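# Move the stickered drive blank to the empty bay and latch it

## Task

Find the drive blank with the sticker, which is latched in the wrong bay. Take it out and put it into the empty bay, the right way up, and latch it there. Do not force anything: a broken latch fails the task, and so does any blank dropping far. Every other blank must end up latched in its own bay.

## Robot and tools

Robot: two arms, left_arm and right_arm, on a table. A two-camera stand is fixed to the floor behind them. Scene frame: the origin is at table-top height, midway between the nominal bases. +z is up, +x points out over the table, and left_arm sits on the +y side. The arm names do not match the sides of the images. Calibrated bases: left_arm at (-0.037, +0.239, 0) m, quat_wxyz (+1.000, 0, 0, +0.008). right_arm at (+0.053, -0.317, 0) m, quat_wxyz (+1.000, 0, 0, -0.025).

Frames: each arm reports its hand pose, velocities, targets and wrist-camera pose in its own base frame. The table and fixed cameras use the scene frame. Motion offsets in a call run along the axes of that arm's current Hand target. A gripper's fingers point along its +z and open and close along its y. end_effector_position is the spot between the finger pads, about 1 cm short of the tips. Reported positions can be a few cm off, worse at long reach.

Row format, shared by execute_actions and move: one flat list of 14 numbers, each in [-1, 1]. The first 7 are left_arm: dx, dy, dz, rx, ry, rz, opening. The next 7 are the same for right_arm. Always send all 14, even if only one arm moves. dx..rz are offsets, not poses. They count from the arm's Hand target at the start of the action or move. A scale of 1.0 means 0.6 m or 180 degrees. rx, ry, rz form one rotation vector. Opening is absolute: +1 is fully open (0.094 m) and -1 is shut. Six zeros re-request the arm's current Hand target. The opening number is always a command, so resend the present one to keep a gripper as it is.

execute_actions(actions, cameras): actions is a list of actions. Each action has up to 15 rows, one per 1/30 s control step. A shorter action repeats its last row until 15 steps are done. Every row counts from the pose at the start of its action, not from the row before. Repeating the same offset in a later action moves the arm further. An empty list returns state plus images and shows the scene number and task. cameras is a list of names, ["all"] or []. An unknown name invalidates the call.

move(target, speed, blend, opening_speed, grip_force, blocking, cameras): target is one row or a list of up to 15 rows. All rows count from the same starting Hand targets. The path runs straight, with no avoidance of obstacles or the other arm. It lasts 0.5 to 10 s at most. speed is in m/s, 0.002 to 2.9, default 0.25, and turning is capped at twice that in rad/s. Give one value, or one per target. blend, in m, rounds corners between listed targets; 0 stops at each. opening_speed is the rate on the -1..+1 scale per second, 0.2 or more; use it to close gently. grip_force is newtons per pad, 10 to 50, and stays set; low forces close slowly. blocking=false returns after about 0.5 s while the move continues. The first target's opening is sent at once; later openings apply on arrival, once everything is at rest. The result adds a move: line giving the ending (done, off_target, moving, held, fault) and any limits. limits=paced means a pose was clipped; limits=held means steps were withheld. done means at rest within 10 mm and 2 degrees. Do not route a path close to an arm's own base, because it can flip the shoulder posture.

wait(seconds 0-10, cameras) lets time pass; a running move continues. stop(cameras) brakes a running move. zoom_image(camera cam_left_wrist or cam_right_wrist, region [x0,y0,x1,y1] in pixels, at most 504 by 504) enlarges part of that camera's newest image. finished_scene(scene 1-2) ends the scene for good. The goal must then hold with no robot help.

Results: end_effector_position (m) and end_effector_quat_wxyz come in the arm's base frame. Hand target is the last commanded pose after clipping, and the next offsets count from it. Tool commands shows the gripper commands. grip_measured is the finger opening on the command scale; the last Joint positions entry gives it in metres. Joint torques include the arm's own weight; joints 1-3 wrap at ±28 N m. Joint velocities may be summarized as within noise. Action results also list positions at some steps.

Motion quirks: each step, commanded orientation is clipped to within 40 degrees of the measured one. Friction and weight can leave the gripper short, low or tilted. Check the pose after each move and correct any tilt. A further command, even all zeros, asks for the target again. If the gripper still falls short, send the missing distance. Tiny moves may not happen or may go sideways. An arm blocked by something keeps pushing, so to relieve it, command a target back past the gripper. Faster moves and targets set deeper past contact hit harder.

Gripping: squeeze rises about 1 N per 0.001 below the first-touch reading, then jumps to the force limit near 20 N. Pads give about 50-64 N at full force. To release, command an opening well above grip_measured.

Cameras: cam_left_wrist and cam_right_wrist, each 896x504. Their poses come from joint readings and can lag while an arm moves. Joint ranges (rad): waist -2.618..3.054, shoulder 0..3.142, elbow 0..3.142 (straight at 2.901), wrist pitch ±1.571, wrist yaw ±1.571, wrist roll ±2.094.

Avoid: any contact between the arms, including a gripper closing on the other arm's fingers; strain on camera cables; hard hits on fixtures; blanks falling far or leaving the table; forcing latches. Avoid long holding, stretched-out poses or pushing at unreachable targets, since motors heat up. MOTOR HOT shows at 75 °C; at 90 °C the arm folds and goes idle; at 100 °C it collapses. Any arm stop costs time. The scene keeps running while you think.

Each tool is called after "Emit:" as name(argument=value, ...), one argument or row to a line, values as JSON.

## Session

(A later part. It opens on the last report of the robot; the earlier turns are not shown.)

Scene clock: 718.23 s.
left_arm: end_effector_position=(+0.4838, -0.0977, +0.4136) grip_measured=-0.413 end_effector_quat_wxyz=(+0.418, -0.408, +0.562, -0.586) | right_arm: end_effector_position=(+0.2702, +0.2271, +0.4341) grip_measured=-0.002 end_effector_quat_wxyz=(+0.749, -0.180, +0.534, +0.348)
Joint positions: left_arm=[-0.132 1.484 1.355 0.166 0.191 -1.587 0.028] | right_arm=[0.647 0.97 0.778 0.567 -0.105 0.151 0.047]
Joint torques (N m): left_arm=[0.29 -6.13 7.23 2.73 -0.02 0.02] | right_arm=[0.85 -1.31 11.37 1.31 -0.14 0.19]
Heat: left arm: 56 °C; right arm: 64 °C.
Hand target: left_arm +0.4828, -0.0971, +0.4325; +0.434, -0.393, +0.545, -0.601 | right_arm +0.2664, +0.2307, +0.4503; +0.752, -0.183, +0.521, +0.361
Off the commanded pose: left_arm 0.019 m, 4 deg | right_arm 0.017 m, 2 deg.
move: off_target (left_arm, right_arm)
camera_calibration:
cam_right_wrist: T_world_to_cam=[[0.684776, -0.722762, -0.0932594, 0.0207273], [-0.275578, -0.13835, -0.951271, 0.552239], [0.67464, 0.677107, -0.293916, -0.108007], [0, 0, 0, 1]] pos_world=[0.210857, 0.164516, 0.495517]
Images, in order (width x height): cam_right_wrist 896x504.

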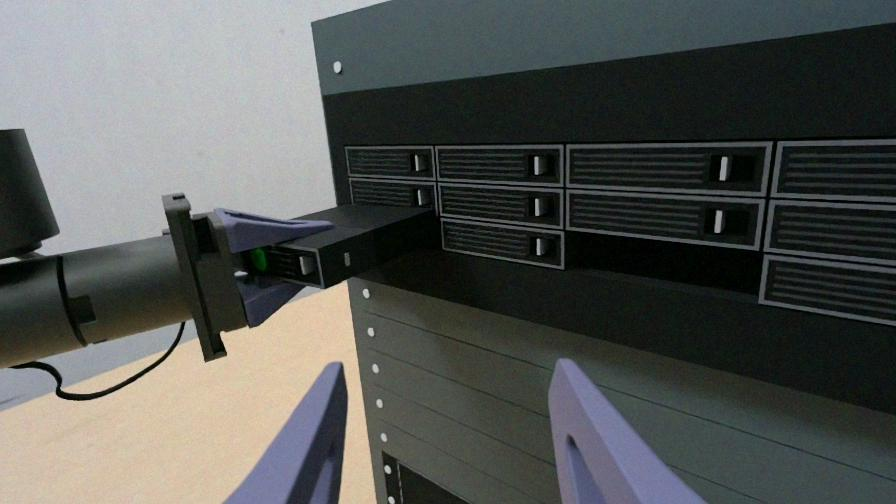

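Emit:
move(
  target=[0,0.006,-0.006,-0.009,0,0,-0.7,0,0,0,0,0,0,0],
  speed=0.04,
  cameras=["cam_right_wrist"],
)

Emit:
zoom_image(
  camera="cam_right_wrist",
  region=[300, 180, 460, 280],
)

Scene clock: 720.73 s.
left_arm: end_effector_position=(+0.4839, -0.0977, +0.4094) grip_measured=-0.413 end_effector_quat_wxyz=(+0.413, -0.413, +0.566, -0.582) | right_arm: end_effector_position=(+0.2702, +0.2271, +0.4341) grip_measured=-0.002 end_effector_quat_wxyz=(+0.749, -0.180, +0.534, +0.348)
Joint positions: left_arm=[-0.132 1.484 1.355 0.149 0.191 -1.587 0.028] | right_arm=[0.647 0.97 0.778 0.567 -0.105 0.151 0.047]
Joint torques (N m): left_arm=[0.49 -7.12 7.41 2.49 -0.02 0.09] | right_arm=[0.84 -1.29 11.37 1.32 -0.13 0.19]
Heat: left arm: 56 °C; right arm: 64 °C.
Hand target: left_arm +0.4797, -0.0961, +0.4286; +0.428, -0.399, +0.554, -0.593 | right_arm +0.2664, +0.2307, +0.4503; +0.752, -0.183, +0.521, +0.361
Off the commanded pose: left_arm 0.020 m, 3 deg | right_arm 0.017 m, 2 deg.
move: off_target (left_arm, right_arm)
camera_calibration:
cam_right_wrist: T_world_to_cam=[[0.684776, -0.722762, -0.0932594, 0.0207273], [-0.275578, -0.13835, -0.951271, 0.552239], [0.67464, 0.677107, -0.293916, -0.108007], [0, 0, 0, 1]] pos_world=[0.210857, 0.164516, 0.495517]
Images, in order (width x height): cam_right_wrist 896x504.

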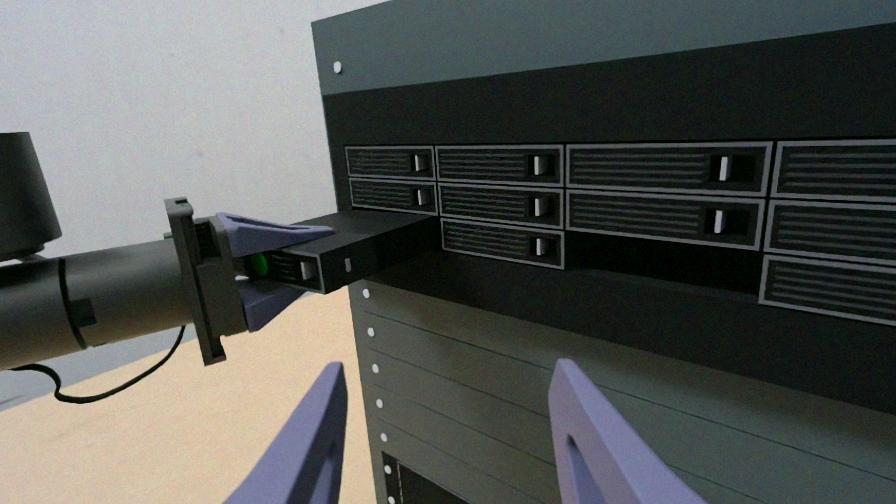

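Scaled by 3.150.

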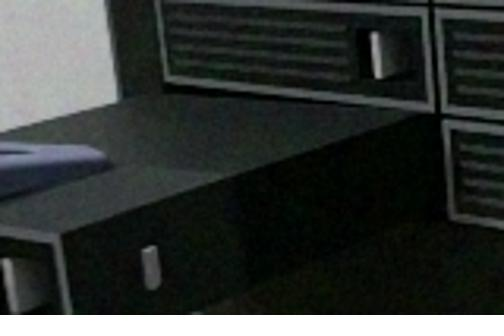

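Emit:
move(
  target=[-0.005,0.007,0.0135,0,0,0,-0.7,0,0,0,0,0,0,0],
  speed=0.04,
  cameras=["cam_right_wrist"],
)

Emit:
zoom_image(
  camera="cam_right_wrist",
  region=[300, 180, 460, 280],
)

Scene clock: 724.13 s.
left_arm: end_effector_position=(+0.4875, -0.0983, +0.4065) grip_measured=-0.413 end_effector_quat_wxyz=(+0.413, -0.412, +0.566, -0.582) | right_arm: end_effector_position=(+0.2702, +0.2271, +0.4341) grip_measured=-0.002 end_effector_quat_wxyz=(+0.749, -0.180, +0.534, +0.348)
Joint positions: left_arm=[-0.132 1.496 1.355 0.161 0.191 -1.587 0.028] | right_arm=[0.647 0.97 0.778 0.567 -0.105 0.151 0.047]
Joint torques (N m): left_arm=[0.72 -5.78 8.36 2.58 0.04 0.09] | right_arm=[0.84 -1.31 11.38 1.32 -0.13 0.19]
Heat: left arm: 56 °C; right arm: 64 °C.
Hand target: left_arm +0.4886, -0.0959, +0.4250; +0.428, -0.399, +0.554, -0.593 | right_arm +0.2664, +0.2307, +0.4503; +0.752, -0.183, +0.521, +0.361
Off the commanded pose: left_arm 0.019 m, 3 deg | right_arm 0.017 m, 2 deg.
move: off_target (left_arm, right_arm)
camera_calibration:
cam_right_wrist: T_world_to_cam=[[0.684776, -0.722762, -0.0932594, 0.0207273], [-0.275578, -0.13835, -0.951271, 0.552239], [0.67464, 0.677107, -0.293916, -0.108007], [0, 0, 0, 1]] pos_world=[0.210857, 0.164516, 0.495517]
Images, in order (width x height): cam_right_wrist 896x504.

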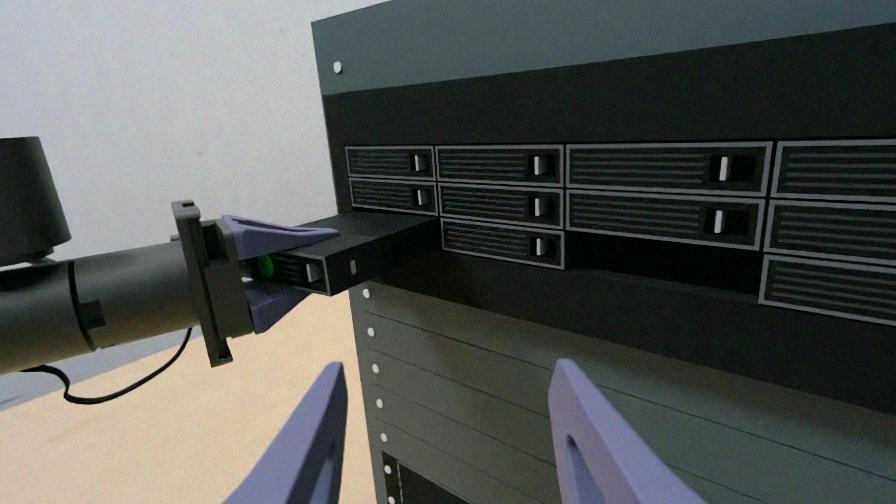

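Scaled by 3.150.

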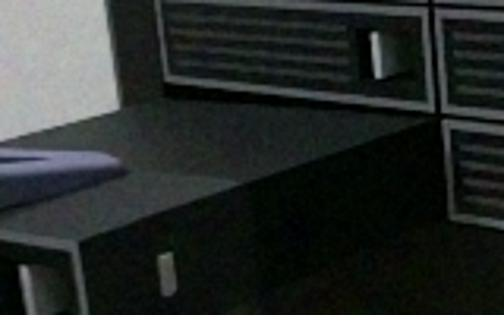

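Emit:
move(
  target=[-0.007,0,0.0135,0,0,0,-0.7,0,0,0,0,0,0,0],
  speed=0.04,
  cameras=["cam_right_wrist"],
)

Emit:
zoom_image(
  camera="cam_right_wrist",
  region=[300, 180, 460, 280],
)

Scene clock: 727.70 s.
left_arm: end_effector_position=(+0.4966, -0.0967, +0.4073) grip_measured=-0.413 end_effector_quat_wxyz=(+0.415, -0.412, +0.564, -0.583) | right_arm: end_effector_position=(+0.2702, +0.2271, +0.4341) grip_measured=-0.002 end_effector_quat_wxyz=(+0.749, -0.180, +0.534, +0.348)
Joint positions: left_arm=[-0.125 1.53 1.384 0.17 0.196 -1.587 0.028] | right_arm=[0.647 0.97 0.778 0.567 -0.105 0.151 0.047]
Joint torques (N m): left_arm=[0.8 -5.98 8.61 2.47 0.06 0.09] | right_arm=[0.84 -1.31 11.37 1.32 -0.13 0.19]
Heat: left arm: 56 °C; right arm: 64 °C.
Hand target: left_arm +0.4976, -0.0945, +0.4255; +0.428, -0.399, +0.554, -0.593 | right_arm +0.2664, +0.2307, +0.4503; +0.752, -0.183, +0.521, +0.361
Off the commanded pose: left_arm 0.018 m, 3 deg | right_arm 0.017 m, 2 deg.
move: off_target (left_arm, right_arm)
camera_calibration:
cam_right_wrist: T_world_to_cam=[[0.684776, -0.722762, -0.0932594, 0.0207273], [-0.275578, -0.13835, -0.951271, 0.552239], [0.67464, 0.677107, -0.293916, -0.108007], [0, 0, 0, 1]] pos_world=[0.210857, 0.164516, 0.495517]
Images, in order (width x height): cam_right_wrist 896x504.

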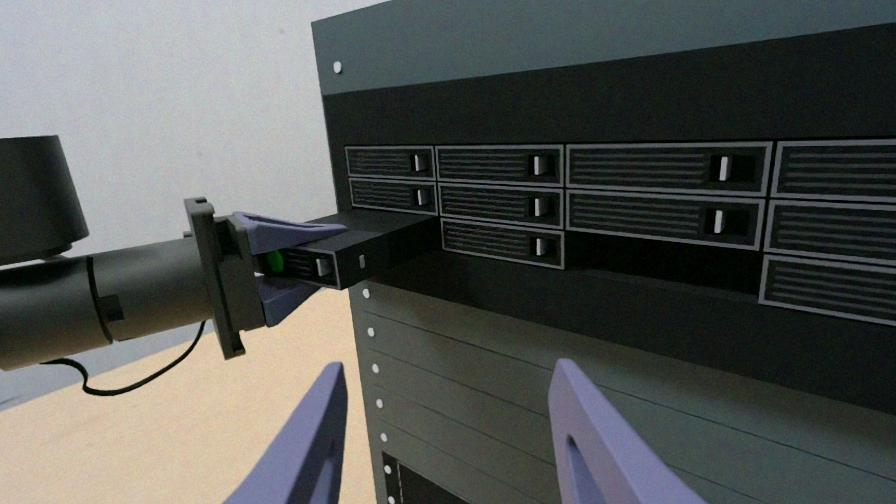

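Scaled by 3.150.

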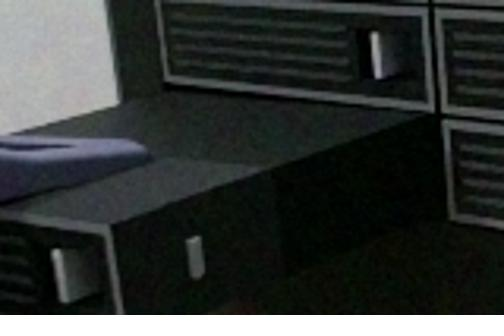

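Emit:
move(
  target=[-0.0055,0.003,0.013,-0.004,0,0,-0.7,0,0,0,0,0,0,0],
  speed=0.04,
  cameras=["all"],
)

Emit:
zoom_image(
  camera="cam_right_wrist",
  region=[300, 180, 460, 280],
)

Scene clock: 731.00 s.
left_arm: end_effector_position=(+0.5043, -0.0962, +0.4084) grip_measured=-0.413 end_effector_quat_wxyz=(+0.414, -0.413, +0.565, -0.582) | right_arm: end_effector_position=(+0.2702, +0.2271, +0.4341) grip_measured=-0.002 end_effector_quat_wxyz=(+0.749, -0.180, +0.534, +0.348)
Joint positions: left_arm=[-0.121 1.559 1.421 0.159 0.201 -1.587 0.028] | right_arm=[0.647 0.97 0.778 0.567 -0.105 0.151 0.047]
Joint torques (N m): left_arm=[0.83 -5.97 8.98 2.37 0.05 0.11] | right_arm=[0.84 -1.29 11.38 1.31 -0.14 0.19]
Heat: left arm: 56 °C; right arm: 64 °C.
Hand target: left_arm +0.5061, -0.0939, +0.4243; +0.426, -0.401, +0.557, -0.589 | right_arm +0.2664, +0.2307, +0.4503; +0.752, -0.183, +0.521, +0.361
Off the commanded pose: left_arm 0.016 m, 2 deg | right_arm 0.017 m, 2 deg.
move: off_target (left_arm, right_arm)
camera_calibration:
cam_left_wrist: T_world_to_cam=[[-0.0307423, 0.0728092, 0.996872, -0.382594], [-0.844163, -0.535926, 0.0131098, 0.401456], [0.535204, -0.84112, 0.0779384, -0.282839], [0, 0, 0, 1]] pos_world=[0.478509, 0.00510527, 0.398178]
cam_right_wrist: T_world_to_cam=[[0.684776, -0.722762, -0.0932594, 0.0207273], [-0.275578, -0.13835, -0.951271, 0.552239], [0.67464, 0.677107, -0.293916, -0.108007], [0, 0, 0, 1]] pos_world=[0.210857, 0.164516, 0.495517]

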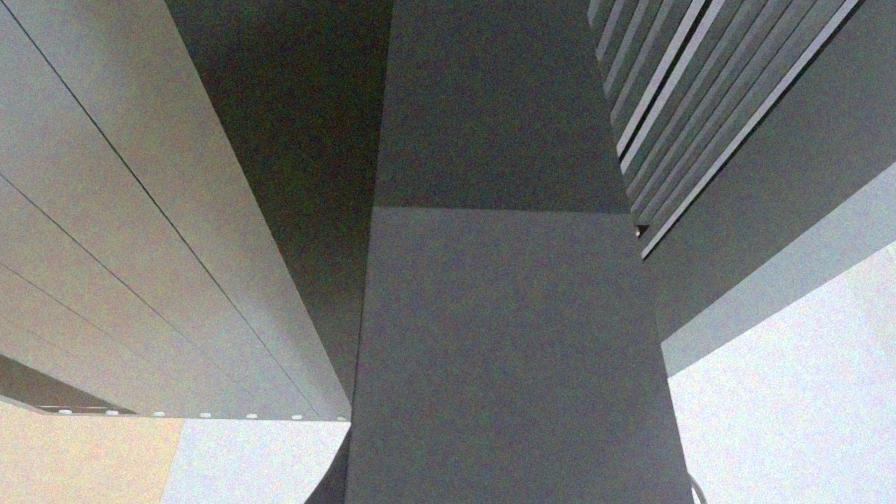

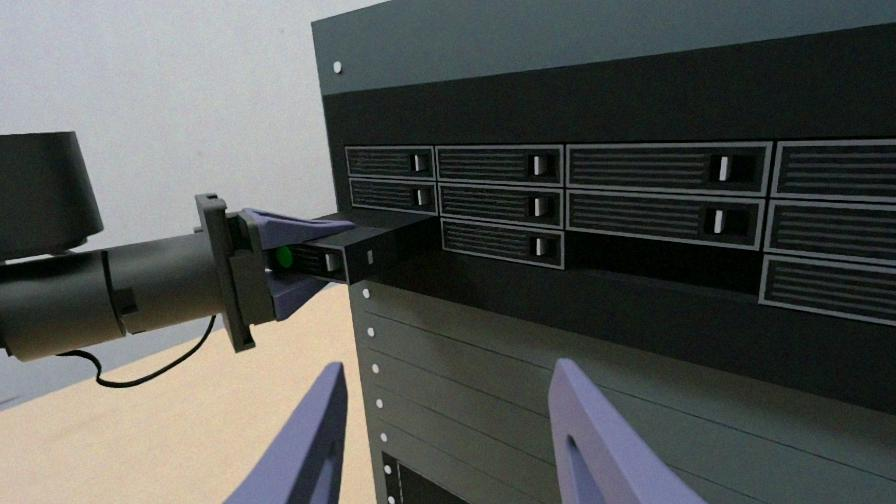

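Scaled by 3.150.

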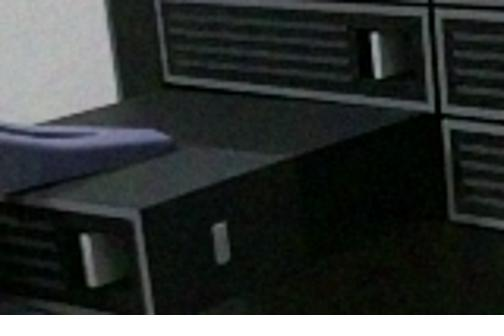

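Emit:
move(
  target=[
    [-0.001,0.01,-0.004,0,0,0,-0.7,0,0,0,0,0,0,0],
    [-0.003,0.012,0.012,0,0,0,-0.7,0,0,0,0,0,0,0],
  ],
  speed=0.04,
  cameras=["cam_right_wrist"],
)

Emit:
zoom_image(
  camera="cam_right_wrist",
  region=[300, 180, 460, 280],
)

Scene clock: 734.23 s.
left_arm: end_effector_position=(+0.5052, -0.0963, +0.4074) grip_measured=-0.413 end_effector_quat_wxyz=(+0.413, -0.412, +0.566, -0.582) | right_arm: end_effector_position=(+0.2702, +0.2271, +0.4341) grip_measured=-0.002 end_effector_quat_wxyz=(+0.749, -0.180, +0.534, +0.348)
Joint positions: left_arm=[-0.119 1.562 1.421 0.162 0.205 -1.587 0.028] | right_arm=[0.647 0.97 0.778 0.567 -0.105 0.151 0.047]
Joint torques (N m): left_arm=[0.76 -4.15 8.85 2.64 0.02 0.1] | right_arm=[0.87 -1.31 11.38 1.32 -0.14 0.19]
Heat: left arm: 57 °C; right arm: 64 °C.
Hand target: left_arm +0.5140, -0.0944, +0.4174; +0.426, -0.402, +0.557, -0.589 | right_arm +0.2664, +0.2307, +0.4503; +0.752, -0.183, +0.521, +0.361
Off the commanded pose: left_arm 0.013 m, 2 deg | right_arm 0.017 m, 2 deg.
move: off_target (left_arm, right_arm)
camera_calibration:
cam_right_wrist: T_world_to_cam=[[0.684776, -0.722762, -0.0932594, 0.0207273], [-0.275578, -0.13835, -0.951271, 0.552239], [0.67464, 0.677107, -0.293916, -0.108007], [0, 0, 0, 1]] pos_world=[0.210857, 0.164516, 0.495517]
Images, in order (width x height): cam_right_wrist 896x504.

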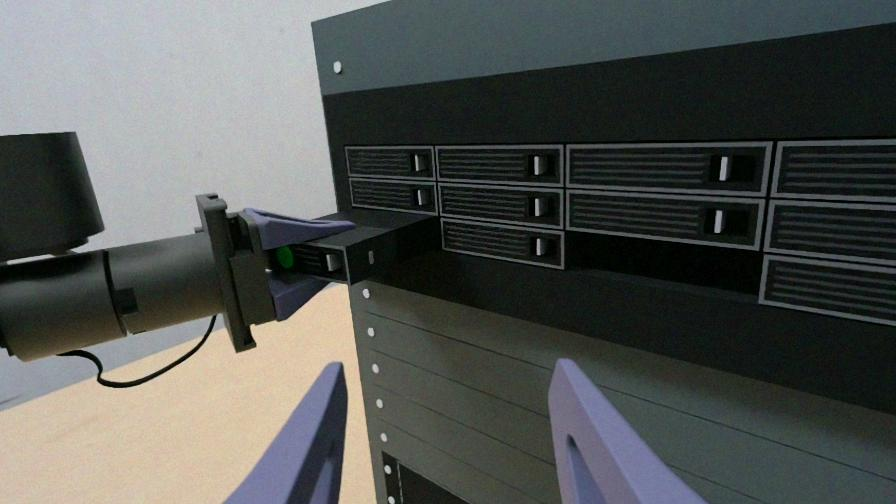

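Scaled by 3.150.

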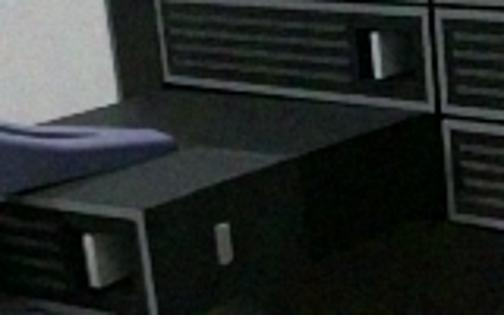

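Emit:
move(
  target=[-0.005,0.004,0.016,0,0,0,-0.7,0,0,0,0,0,0,0],
  speed=0.04,
  cameras=["cam_right_wrist"],
)

Emit:
zoom_image(
  camera="cam_right_wrist",
  region=[300, 180, 460, 280],
)

Scene clock: 736.97 s.
left_arm: end_effector_position=(+0.5124, -0.1030, +0.4067) grip_measured=-0.413 end_effector_quat_wxyz=(+0.406, -0.401, +0.573, -0.588) | right_arm: end_effector_position=(+0.2702, +0.2271, +0.4341) grip_measured=-0.002 end_effector_quat_wxyz=(+0.749, -0.180, +0.534, +0.348)
Joint positions: left_arm=[-0.12 1.597 1.452 0.167 0.236 -1.582 0.028] | right_arm=[0.647 0.97 0.778 0.567 -0.105 0.151 0.047]
Joint torques (N m): left_arm=[1.05 -4.21 8.79 2.67 -0.27 0.04] | right_arm=[0.84 -1.29 11.38 1.31 -0.13 0.19]
Heat: left arm: 57 °C; right arm: 64 °C.
Hand target: left_arm +0.5242, -0.0947, +0.4155; +0.425, -0.402, +0.557, -0.589 | right_arm +0.2664, +0.2307, +0.4503; +0.752, -0.183, +0.521, +0.361
Off the commanded pose: left_arm 0.017 m, 3 deg | right_arm 0.017 m, 2 deg.
move: off_target (left_arm, right_arm)
camera_calibration:
cam_right_wrist: T_world_to_cam=[[0.684776, -0.722762, -0.0932594, 0.0207273], [-0.275578, -0.13835, -0.951271, 0.552239], [0.67464, 0.677107, -0.293916, -0.108007], [0, 0, 0, 1]] pos_world=[0.210857, 0.164516, 0.495517]
Images, in order (width x height): cam_right_wrist 896x504.

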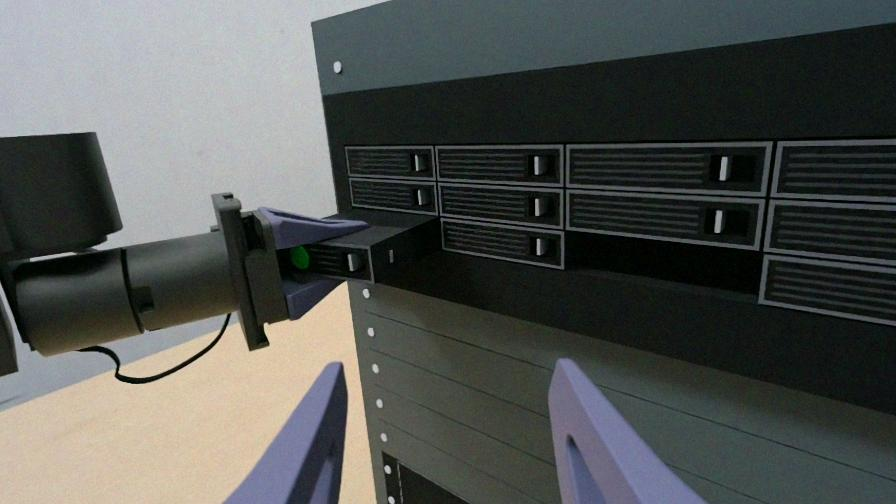

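Scaled by 3.150.

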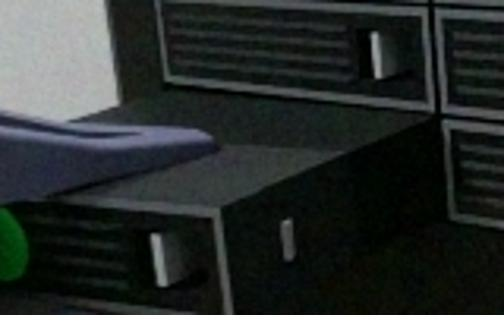

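Emit:
move(
  target=[
    [0.01,-0.004,-0.06,0,0.0,0,-0.7,0,0,0,0,0,0,0],
    [0.0,-0.004,-0.05,0,0.026,0,-0.7,0,0,0,0,0,0,0],
  ],
  speed=0.06,
  cameras=["cam_right_wrist"],
)

Emit:
zoom_image(
  camera="cam_right_wrist",
  region=[260, 180, 460, 305],
)

Scene clock: 751.70 s.
left_arm: end_effector_position=(+0.4928, -0.0870, +0.4052) grip_measured=-0.413 end_effector_quat_wxyz=(+0.398, -0.383, +0.580, -0.599) | right_arm: end_effector_position=(+0.2702, +0.2271, +0.4341) grip_measured=-0.002 end_effector_quat_wxyz=(+0.749, -0.180, +0.534, +0.348)
Joint positions: left_arm=[-0.057 1.525 1.361 0.199 0.344 -1.579 0.028] | right_arm=[0.647 0.97 0.778 0.567 -0.105 0.151 0.047]
Joint torques (N m): left_arm=[0.79 -5.37 8.77 2.28 0.08 -0.04] | right_arm=[0.84 -1.29 11.37 1.32 -0.13 0.19]
Heat: left arm: 57 °C; right arm: 64 °C.
Hand target: left_arm +0.4956, -0.0852, +0.4162; +0.402, -0.377, +0.574, -0.605 | right_arm +0.2664, +0.2307, +0.4503; +0.752, -0.183, +0.521, +0.361
Off the commanded pose: left_arm 0.012 m, 1 deg | right_arm 0.017 m, 2 deg.
move: off_target (left_arm, right_arm)
camera_calibration:
cam_right_wrist: T_world_to_cam=[[0.684776, -0.722762, -0.0932594, 0.0207273], [-0.275578, -0.13835, -0.951271, 0.552239], [0.67464, 0.677107, -0.293916, -0.108007], [0, 0, 0, 1]] pos_world=[0.210857, 0.164516, 0.495517]
Images, in order (width x height): cam_right_wrist 896x504.

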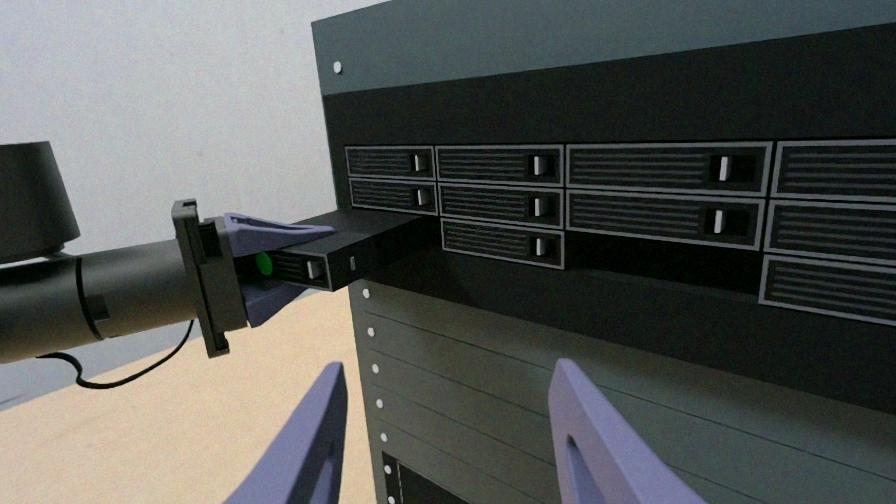

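Scaled by 2.520.

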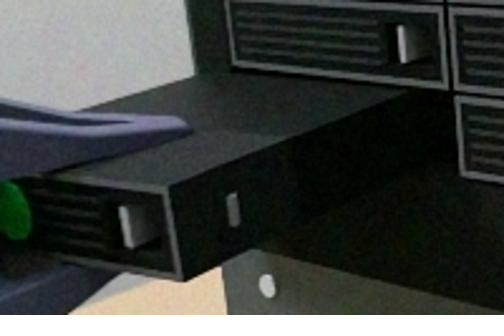

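Emit:
move(
  target=[0.0,0.0,-0.045,-0.008,0.03,0,-0.7,0,0,0,0,0,0,0],
  speed=0.06,
  cameras=["cam_right_wrist"],
)

Emit:
zoom_image(
  camera="cam_right_wrist",
  region=[260, 180, 460, 305],
)

Scene clock: 757.30 s.
left_arm: end_effector_position=(+0.4810, -0.0753, +0.3928) grip_measured=-0.413 end_effector_quat_wxyz=(+0.353, -0.373, +0.609, -0.604) | right_arm: end_effector_position=(+0.2702, +0.2271, +0.4341) grip_measured=-0.002 end_effector_quat_wxyz=(+0.749, -0.180, +0.534, +0.348)
Joint positions: left_arm=[0.021 1.504 1.348 0.132 0.513 -1.579 0.028] | right_arm=[0.647 0.97 0.778 0.567 -0.105 0.151 0.047]
Joint torques (N m): left_arm=[0.64 -8.95 6.48 2.47 0.1 0.05] | right_arm=[0.84 -1.29 11.37 1.31 -0.14 0.18]
Heat: left arm: 56 °C; right arm: 65 °C.
Hand target: left_arm +0.4708, -0.0747, +0.4146; +0.370, -0.353, +0.600, -0.615 | right_arm +0.2664, +0.2307, +0.4503; +0.752, -0.183, +0.521, +0.361
Off the commanded pose: left_arm 0.024 m, 3 deg | right_arm 0.017 m, 2 deg.
move: off_target (left_arm, right_arm)
camera_calibration:
cam_right_wrist: T_world_to_cam=[[0.684776, -0.722762, -0.0932594, 0.0207273], [-0.275578, -0.13835, -0.951271, 0.552239], [0.67464, 0.677107, -0.293916, -0.108007], [0, 0, 0, 1]] pos_world=[0.210857, 0.164516, 0.495517]
Images, in order (width x height): cam_right_wrist 896x504.

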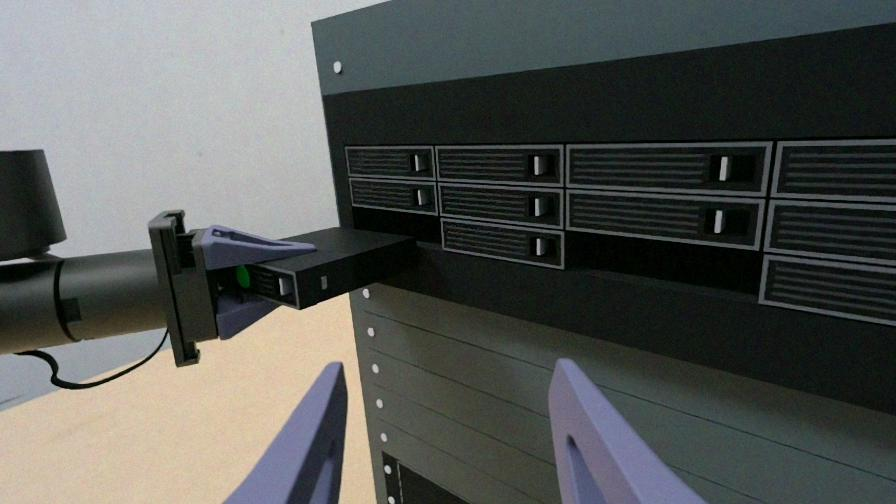

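Scaled by 2.520.

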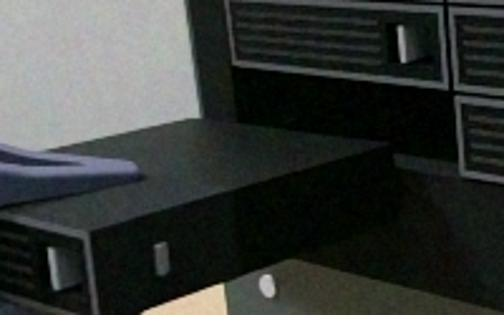

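Emit:
move(
  target=[
    [0.03,-0.06,-0.02,0.015,-0.037,-0.0045,-0.7,0,0,0,0,0,0,0],
    [0.044,-0.01,0,0.012,-0.037,-0.0045,-0.7,0,0,0,0,0,0,0],
  ],
  speed=0.06,
  cameras=["cam_right_wrist"],
)

Emit:
zoom_image(
  camera="cam_right_wrist",
  region=[260, 180, 460, 305],
)

Scene clock: 767.57 s.
left_arm: end_effector_position=(+0.4612, -0.0981, +0.4010) grip_measured=-0.413 end_effector_quat_wxyz=(+0.387, -0.400, +0.580, -0.594) | right_arm: end_effector_position=(+0.2702, +0.2271, +0.4341) grip_measured=-0.002 end_effector_quat_wxyz=(+0.749, -0.180, +0.534, +0.348)
Joint positions: left_arm=[-0.106 1.407 1.268 0.145 0.284 -1.599 0.028] | right_arm=[0.647 0.97 0.778 0.567 -0.105 0.151 0.047]
Joint torques (N m): left_arm=[-0.13 -6.39 6.63 2.76 -0.17 0.04] | right_arm=[0.84 -1.32 11.37 1.31 -0.14 0.19]
Heat: left arm: 57 °C; right arm: 65 °C.
Hand target: left_arm +0.4581, -0.0978, +0.4204; +0.407, -0.386, +0.563, -0.607 | right_arm +0.2664, +0.2307, +0.4503; +0.752, -0.183, +0.521, +0.361
Off the commanded pose: left_arm 0.020 m, 4 deg | right_arm 0.017 m, 2 deg.
move: off_target (left_arm, right_arm)
camera_calibration:
cam_right_wrist: T_world_to_cam=[[0.684776, -0.722762, -0.0932594, 0.0207273], [-0.275578, -0.13835, -0.951271, 0.552239], [0.67464, 0.677107, -0.293916, -0.108007], [0, 0, 0, 1]] pos_world=[0.210857, 0.164516, 0.495517]
Images, in order (width x height): cam_right_wrist 896x504.

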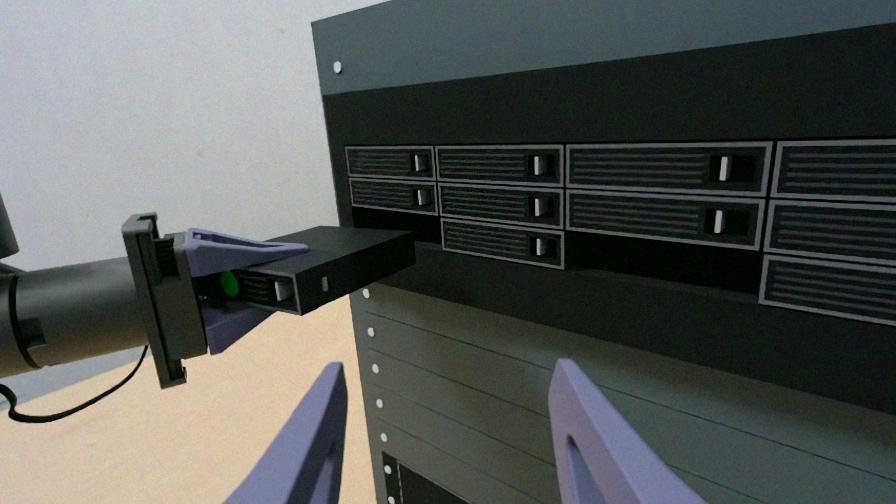

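Scaled by 2.520.

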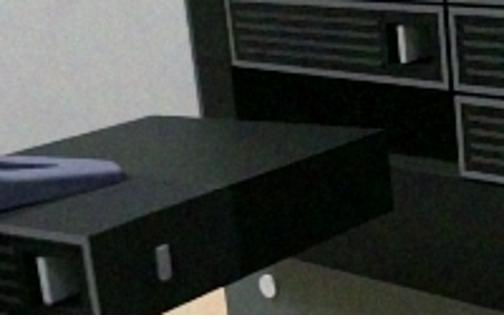

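Emit:
move(
  target=[
    [0.01,-0.05,-0.03,0.007,0.03,0.003,-0.7,0,0,0,0,0,0,0],
    [0.0,-0.008,0,0.007,0.03,0.003,-0.7,0,0,0,0,0,0,0],
  ],
  speed=0.06,
  cameras=["cam_right_wrist"],
)

Emit:
zoom_image(
  camera="cam_right_wrist",
  region=[260, 180, 460, 305],
)

Scene clock: 781.20 s.
left_arm: end_effector_position=(+0.4598, -0.0983, +0.4093) grip_measured=-0.413 end_effector_quat_wxyz=(+0.373, -0.366, +0.589, -0.616) | right_arm: end_effector_position=(+0.2702, +0.2271, +0.4341) grip_measured=-0.002 end_effector_quat_wxyz=(+0.749, -0.180, +0.534, +0.348)
Joint positions: left_arm=[-0.064 1.42 1.281 0.181 0.406 -1.599 0.028] | right_arm=[0.647 0.97 0.778 0.567 -0.105 0.151 0.047]
Joint torques (N m): left_arm=[0.51 -5.83 6.67 2.75 0.08 0] | right_arm=[0.85 -1.28 11.37 1.32 -0.14 0.19]
Heat: left arm: 57 °C; right arm: 65 °C.
Hand target: left_arm +0.4577, -0.0977, +0.4252; +0.387, -0.349, +0.577, -0.629 | right_arm +0.2664, +0.2307, +0.4503; +0.752, -0.183, +0.521, +0.361
Off the commanded pose: left_arm 0.016 m, 3 deg | right_arm 0.017 m, 2 deg.
move: off_target (left_arm, right_arm)
camera_calibration:
cam_right_wrist: T_world_to_cam=[[0.684776, -0.722762, -0.0932594, 0.0207273], [-0.275578, -0.13835, -0.951271, 0.552239], [0.67464, 0.677107, -0.293916, -0.108007], [0, 0, 0, 1]] pos_world=[0.210857, 0.164516, 0.495517]
Images, in order (width x height): cam_right_wrist 896x504.

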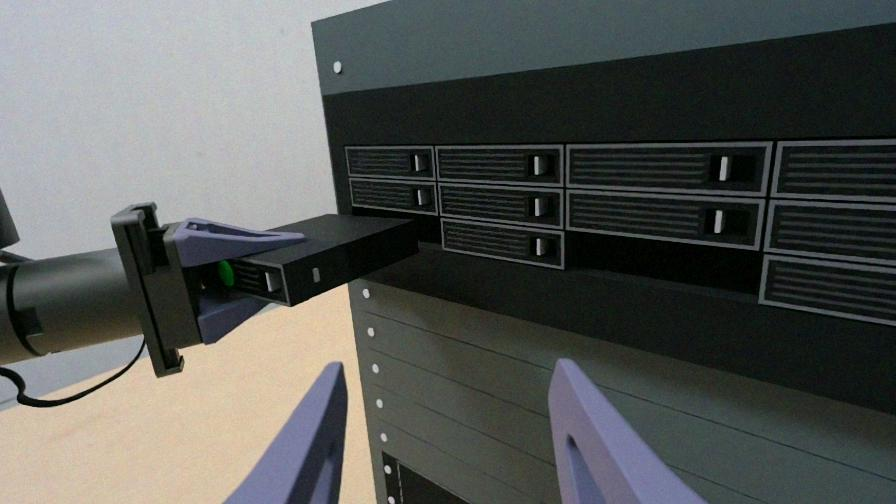

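Scaled by 2.520.

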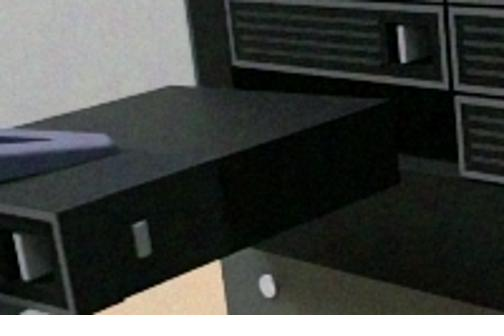

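Emit:
move(
  target=[-0.0195,0.005,0.02,-0.009,0,0.0036,-0.7,0,0,0,0,0,0,0],
  speed=0.05,
  cameras=["cam_right_wrist"],
)

Emit:
zoom_image(
  camera="cam_right_wrist",
  region=[260, 180, 460, 305],
)

Scene clock: 789.13 s.
left_arm: end_effector_position=(+0.4747, -0.0941, +0.3998) grip_measured=-0.413 end_effector_quat_wxyz=(+0.365, -0.375, +0.596, -0.609) | right_arm: end_effector_position=(+0.2702, +0.2271, +0.4341) grip_measured=-0.002 end_effector_quat_wxyz=(+0.749, -0.180, +0.534, +0.348)
Joint positions: left_arm=[-0.048 1.475 1.319 0.164 0.423 -1.596 0.028] | right_arm=[0.647 0.97 0.778 0.567 -0.105 0.151 0.047]
Joint torques (N m): left_arm=[0.66 -6 9.18 2.52 0.09 0.23] | right_arm=[0.84 -1.29 11.37 1.31 -0.14 0.19]
Heat: left arm: 57 °C; right arm: 65 °C.
Hand target: left_arm +0.4739, -0.0929, +0.4234; +0.385, -0.351, +0.588, -0.618 | right_arm +0.2664, +0.2307, +0.4503; +0.752, -0.183, +0.521, +0.361
Off the commanded pose: left_arm 0.024 m, 4 deg | right_arm 0.017 m, 2 deg.
move: off_target (left_arm, right_arm)
camera_calibration:
cam_right_wrist: T_world_to_cam=[[0.684776, -0.722762, -0.0932594, 0.0207273], [-0.275578, -0.13835, -0.951271, 0.552239], [0.67464, 0.677107, -0.293916, -0.108007], [0, 0, 0, 1]] pos_world=[0.210857, 0.164516, 0.495517]
Images, in order (width x height): cam_right_wrist 896x504.

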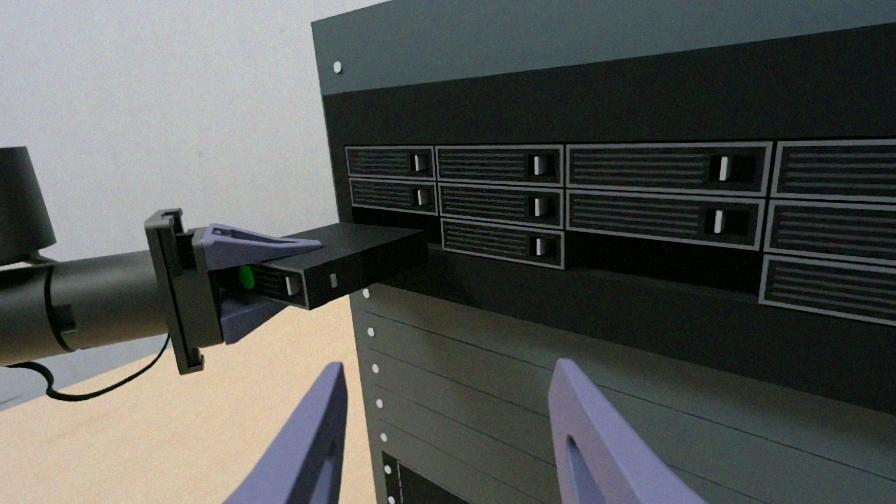

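Scaled by 2.520.

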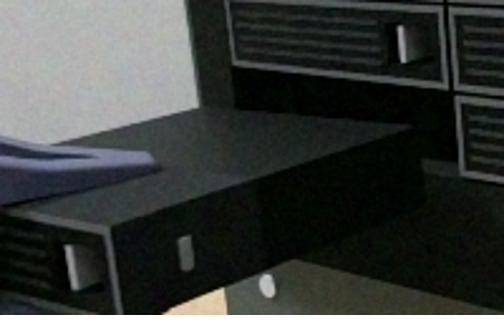

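Emit:
move(
  target=[0.0,-0.012,-0.004,0.003,0,0,-0.7,0,0,0,0,0,0,0],
  speed=0.05,
  cameras=["cam_right_wrist"],
)

Emit:
zoom_image(
  camera="cam_right_wrist",
  region=[260, 180, 460, 305],
)

Scene clock: 792.13 s.
left_arm: end_effector_position=(+0.4745, -0.0932, +0.4035) grip_measured=-0.413 end_effector_quat_wxyz=(+0.366, -0.374, +0.596, -0.610) | right_arm: end_effector_position=(+0.2702, +0.2271, +0.4341) grip_measured=-0.002 end_effector_quat_wxyz=(+0.749, -0.180, +0.534, +0.348)
Joint positions: left_arm=[-0.045 1.475 1.331 0.156 0.426 -1.596 0.028] | right_arm=[0.647 0.97 0.778 0.567 -0.105 0.151 0.047]
Joint torques (N m): left_arm=[0.65 -6.61 9.17 2.48 0.11 0.15] | right_arm=[0.83 -1.28 11.38 1.32 -0.14 0.19]
Heat: left arm: 58 °C; right arm: 65 °C.
Hand target: left_arm +0.4713, -0.0917, +0.4305; +0.387, -0.350, +0.585, -0.621 | right_arm +0.2664, +0.2307, +0.4503; +0.752, -0.183, +0.521, +0.361
Off the commanded pose: left_arm 0.027 m, 4 deg | right_arm 0.017 m, 2 deg.
move: off_target (left_arm, right_arm)
camera_calibration:
cam_right_wrist: T_world_to_cam=[[0.684776, -0.722762, -0.0932594, 0.0207273], [-0.275578, -0.13835, -0.951271, 0.552239], [0.67464, 0.677107, -0.293916, -0.108007], [0, 0, 0, 1]] pos_world=[0.210857, 0.164516, 0.495517]
Images, in order (width x height): cam_right_wrist 896x504.

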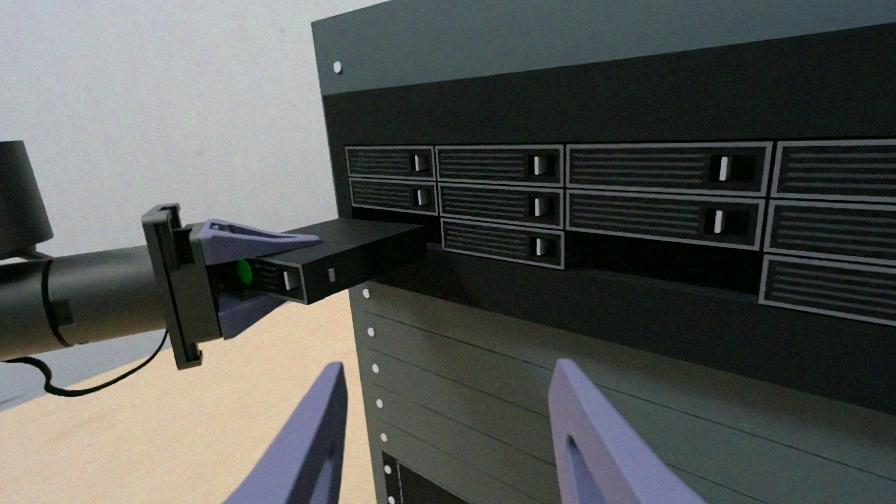

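Scaled by 2.520.

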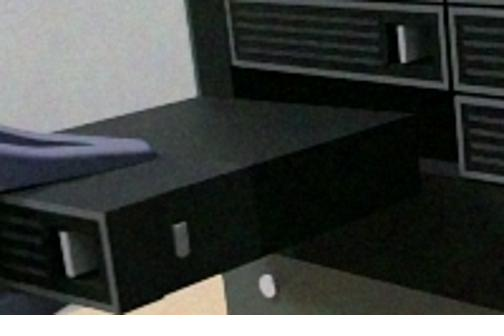

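Emit:
move(
  target=[0.004,-0.005,-0.002,0.003,0,0.0123,-0.7,0,0,0,0,0,0,0],
  speed=0.05,
  cameras=["cam_right_wrist"],
)

Emit:
zoom_image(
  camera="cam_right_wrist",
  region=[260, 180, 460, 305],
)

Scene clock: 800.23 s.
left_arm: end_effector_position=(+0.4744, -0.0933, +0.4033) grip_measured=-0.413 end_effector_quat_wxyz=(+0.374, -0.365, +0.601, -0.604) | right_arm: end_effector_position=(+0.2702, +0.2271, +0.4341) grip_measured=-0.002 end_effector_quat_wxyz=(+0.749, -0.180, +0.534, +0.348)
Joint positions: left_arm=[-0.045 1.475 1.331 0.155 0.426 -1.567 0.028] | right_arm=[0.647 0.97 0.778 0.567 -0.105 0.151 0.047]
Joint torques (N m): left_arm=[0.36 -7.27 8.66 2.58 0.03 0.2] | right_arm=[0.84 -1.29 11.37 1.32 -0.14 0.19]
Heat: left arm: 59 °C; right arm: 65 °C.
Hand target: left_arm +0.4690, -0.0932, +0.4334; +0.400, -0.336, +0.589, -0.616 | right_arm +0.2664, +0.2307, +0.4503; +0.752, -0.183, +0.521, +0.361
Off the commanded pose: left_arm 0.030 m, 5 deg | right_arm 0.017 m, 2 deg.
move: off_target (left_arm, right_arm)
camera_calibration:
cam_right_wrist: T_world_to_cam=[[0.684776, -0.722762, -0.0932594, 0.0207273], [-0.275578, -0.13835, -0.951271, 0.552239], [0.67464, 0.677107, -0.293916, -0.108007], [0, 0, 0, 1]] pos_world=[0.210857, 0.164516, 0.495517]
Images, in order (width x height): cam_right_wrist 896x504.

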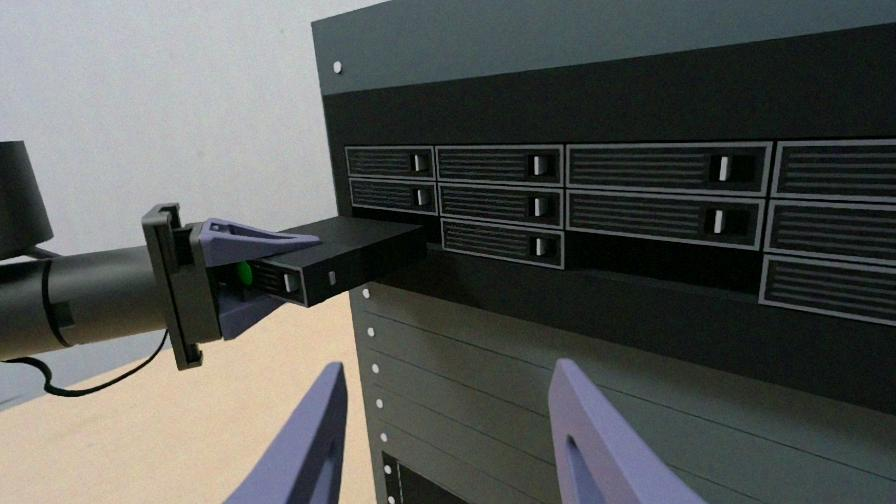

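Scaled by 2.520.

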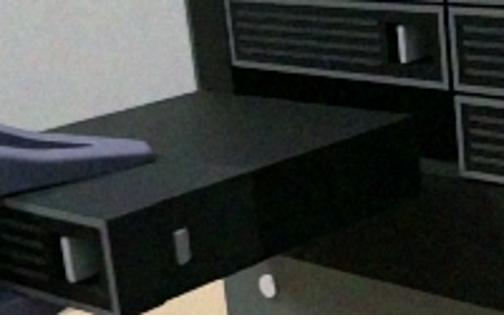

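Emit:
move(
  target=[
    [0.004,-0.03,-0.014,0.0,0,0.005,-0.7,0,0,0,0,0,0,0],
    [0.0075,0.004,0.004,-0.002,0,0.005,-0.7,0,0,0,0,0,0,0],
  ],
  speed=0.05,
  cameras=["cam_right_wrist"],
)

Emit:
zoom_image(
  camera="cam_right_wrist",
  region=[260, 180, 460, 305],
)

Scene clock: 808.03 s.
left_arm: end_effector_position=(+0.4698, -0.0975, +0.4172) grip_measured=-0.413 end_effector_quat_wxyz=(+0.382, -0.351, +0.603, -0.606) | right_arm: end_effector_position=(+0.2702, +0.2271, +0.4341) grip_measured=-0.002 end_effector_quat_wxyz=(+0.749, -0.180, +0.534, +0.348)
Joint positions: left_arm=[-0.054 1.465 1.362 0.132 0.426 -1.547 0.028] | right_arm=[0.647 0.97 0.778 0.567 -0.105 0.151 0.047]
Joint torques (N m): left_arm=[-0.13 -5.96 6.6 2.72 -0.15 0.23] | right_arm=[0.84 -1.31 11.37 1.32 -0.14 0.19]
Heat: left arm: 59 °C; right arm: 65 °C.
Hand target: left_arm +0.4693, -0.0983, +0.4310; +0.404, -0.333, +0.593, -0.611 | right_arm +0.2664, +0.2307, +0.4503; +0.752, -0.183, +0.521, +0.361
Off the commanded pose: left_arm 0.014 m, 3 deg | right_arm 0.017 m, 2 deg.
move: off_target (left_arm, right_arm)
camera_calibration:
cam_right_wrist: T_world_to_cam=[[0.684776, -0.722762, -0.0932594, 0.0207273], [-0.275578, -0.13835, -0.951271, 0.552239], [0.67464, 0.677107, -0.293916, -0.108007], [0, 0, 0, 1]] pos_world=[0.210857, 0.164516, 0.495517]
Images, in order (width x height): cam_right_wrist 896x504.

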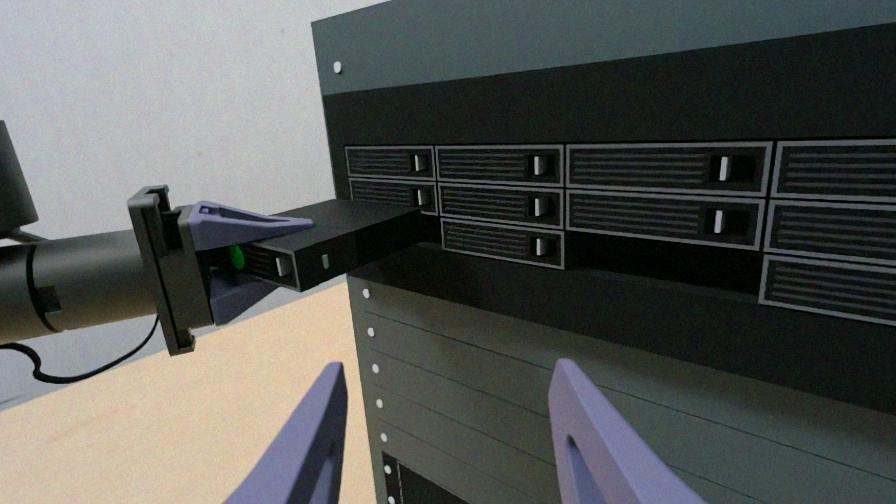

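Scaled by 2.520.

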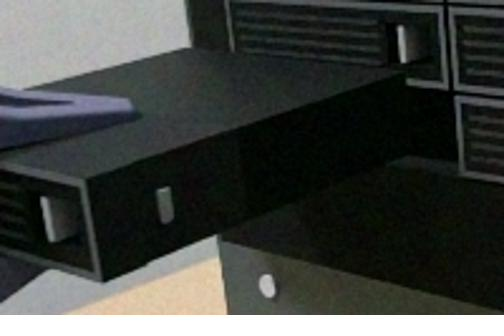

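Emit:
move(
  target=[0,0.018,0.0,0,0,0,-0.7,0,0,0,0,0,0,0],
  speed=0.05,
  cameras=["cam_right_wrist"],
)

Emit:
zoom_image(
  camera="cam_right_wrist",
  region=[260, 180, 460, 305],
)

Scene clock: 810.57 s.
left_arm: end_effector_position=(+0.4711, -0.0976, +0.4059) grip_measured=-0.413 end_effector_quat_wxyz=(+0.382, -0.351, +0.603, -0.605) | right_arm: end_effector_position=(+0.2702, +0.2271, +0.4341) grip_measured=-0.002 end_effector_quat_wxyz=(+0.749, -0.180, +0.534, +0.348)
Joint positions: left_arm=[-0.054 1.465 1.318 0.174 0.426 -1.547 0.028] | right_arm=[0.647 0.97 0.778 0.567 -0.105 0.151 0.047]
Joint torques (N m): left_arm=[-0.12 -6.12 6.56 2.72 -0.12 0.22] | right_arm=[0.84 -1.28 11.37 1.31 -0.14 0.19]
Heat: left arm: 59 °C; right arm: 65 °C.
Hand target: left_arm +0.4704, -0.0979, +0.4202; +0.404, -0.333, +0.593, -0.611 | right_arm +0.2664, +0.2307, +0.4503; +0.752, -0.183, +0.521, +0.361
Off the commanded pose: left_arm 0.014 m, 4 deg | right_arm 0.017 m, 2 deg.
move: off_target (left_arm, right_arm)
camera_calibration:
cam_right_wrist: T_world_to_cam=[[0.684776, -0.722762, -0.0932594, 0.0207273], [-0.275578, -0.13835, -0.951271, 0.552239], [0.67464, 0.677107, -0.293916, -0.108007], [0, 0, 0, 1]] pos_world=[0.210857, 0.164516, 0.495517]
Images, in order (width x height): cam_right_wrist 896x504.

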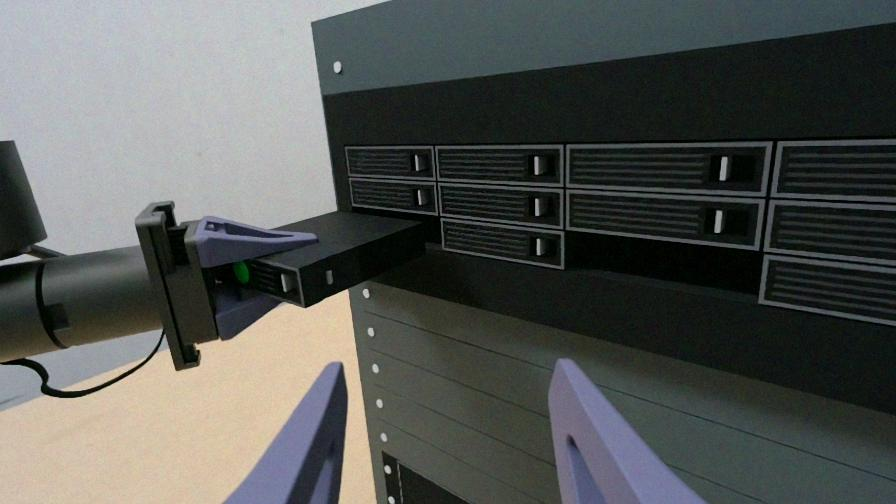

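Scaled by 2.520.

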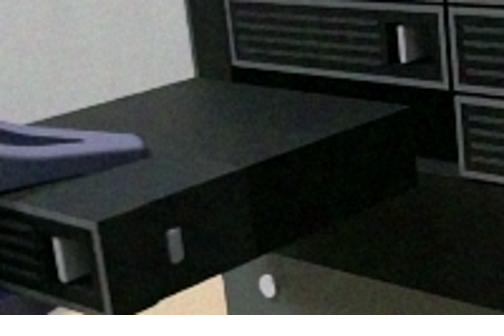

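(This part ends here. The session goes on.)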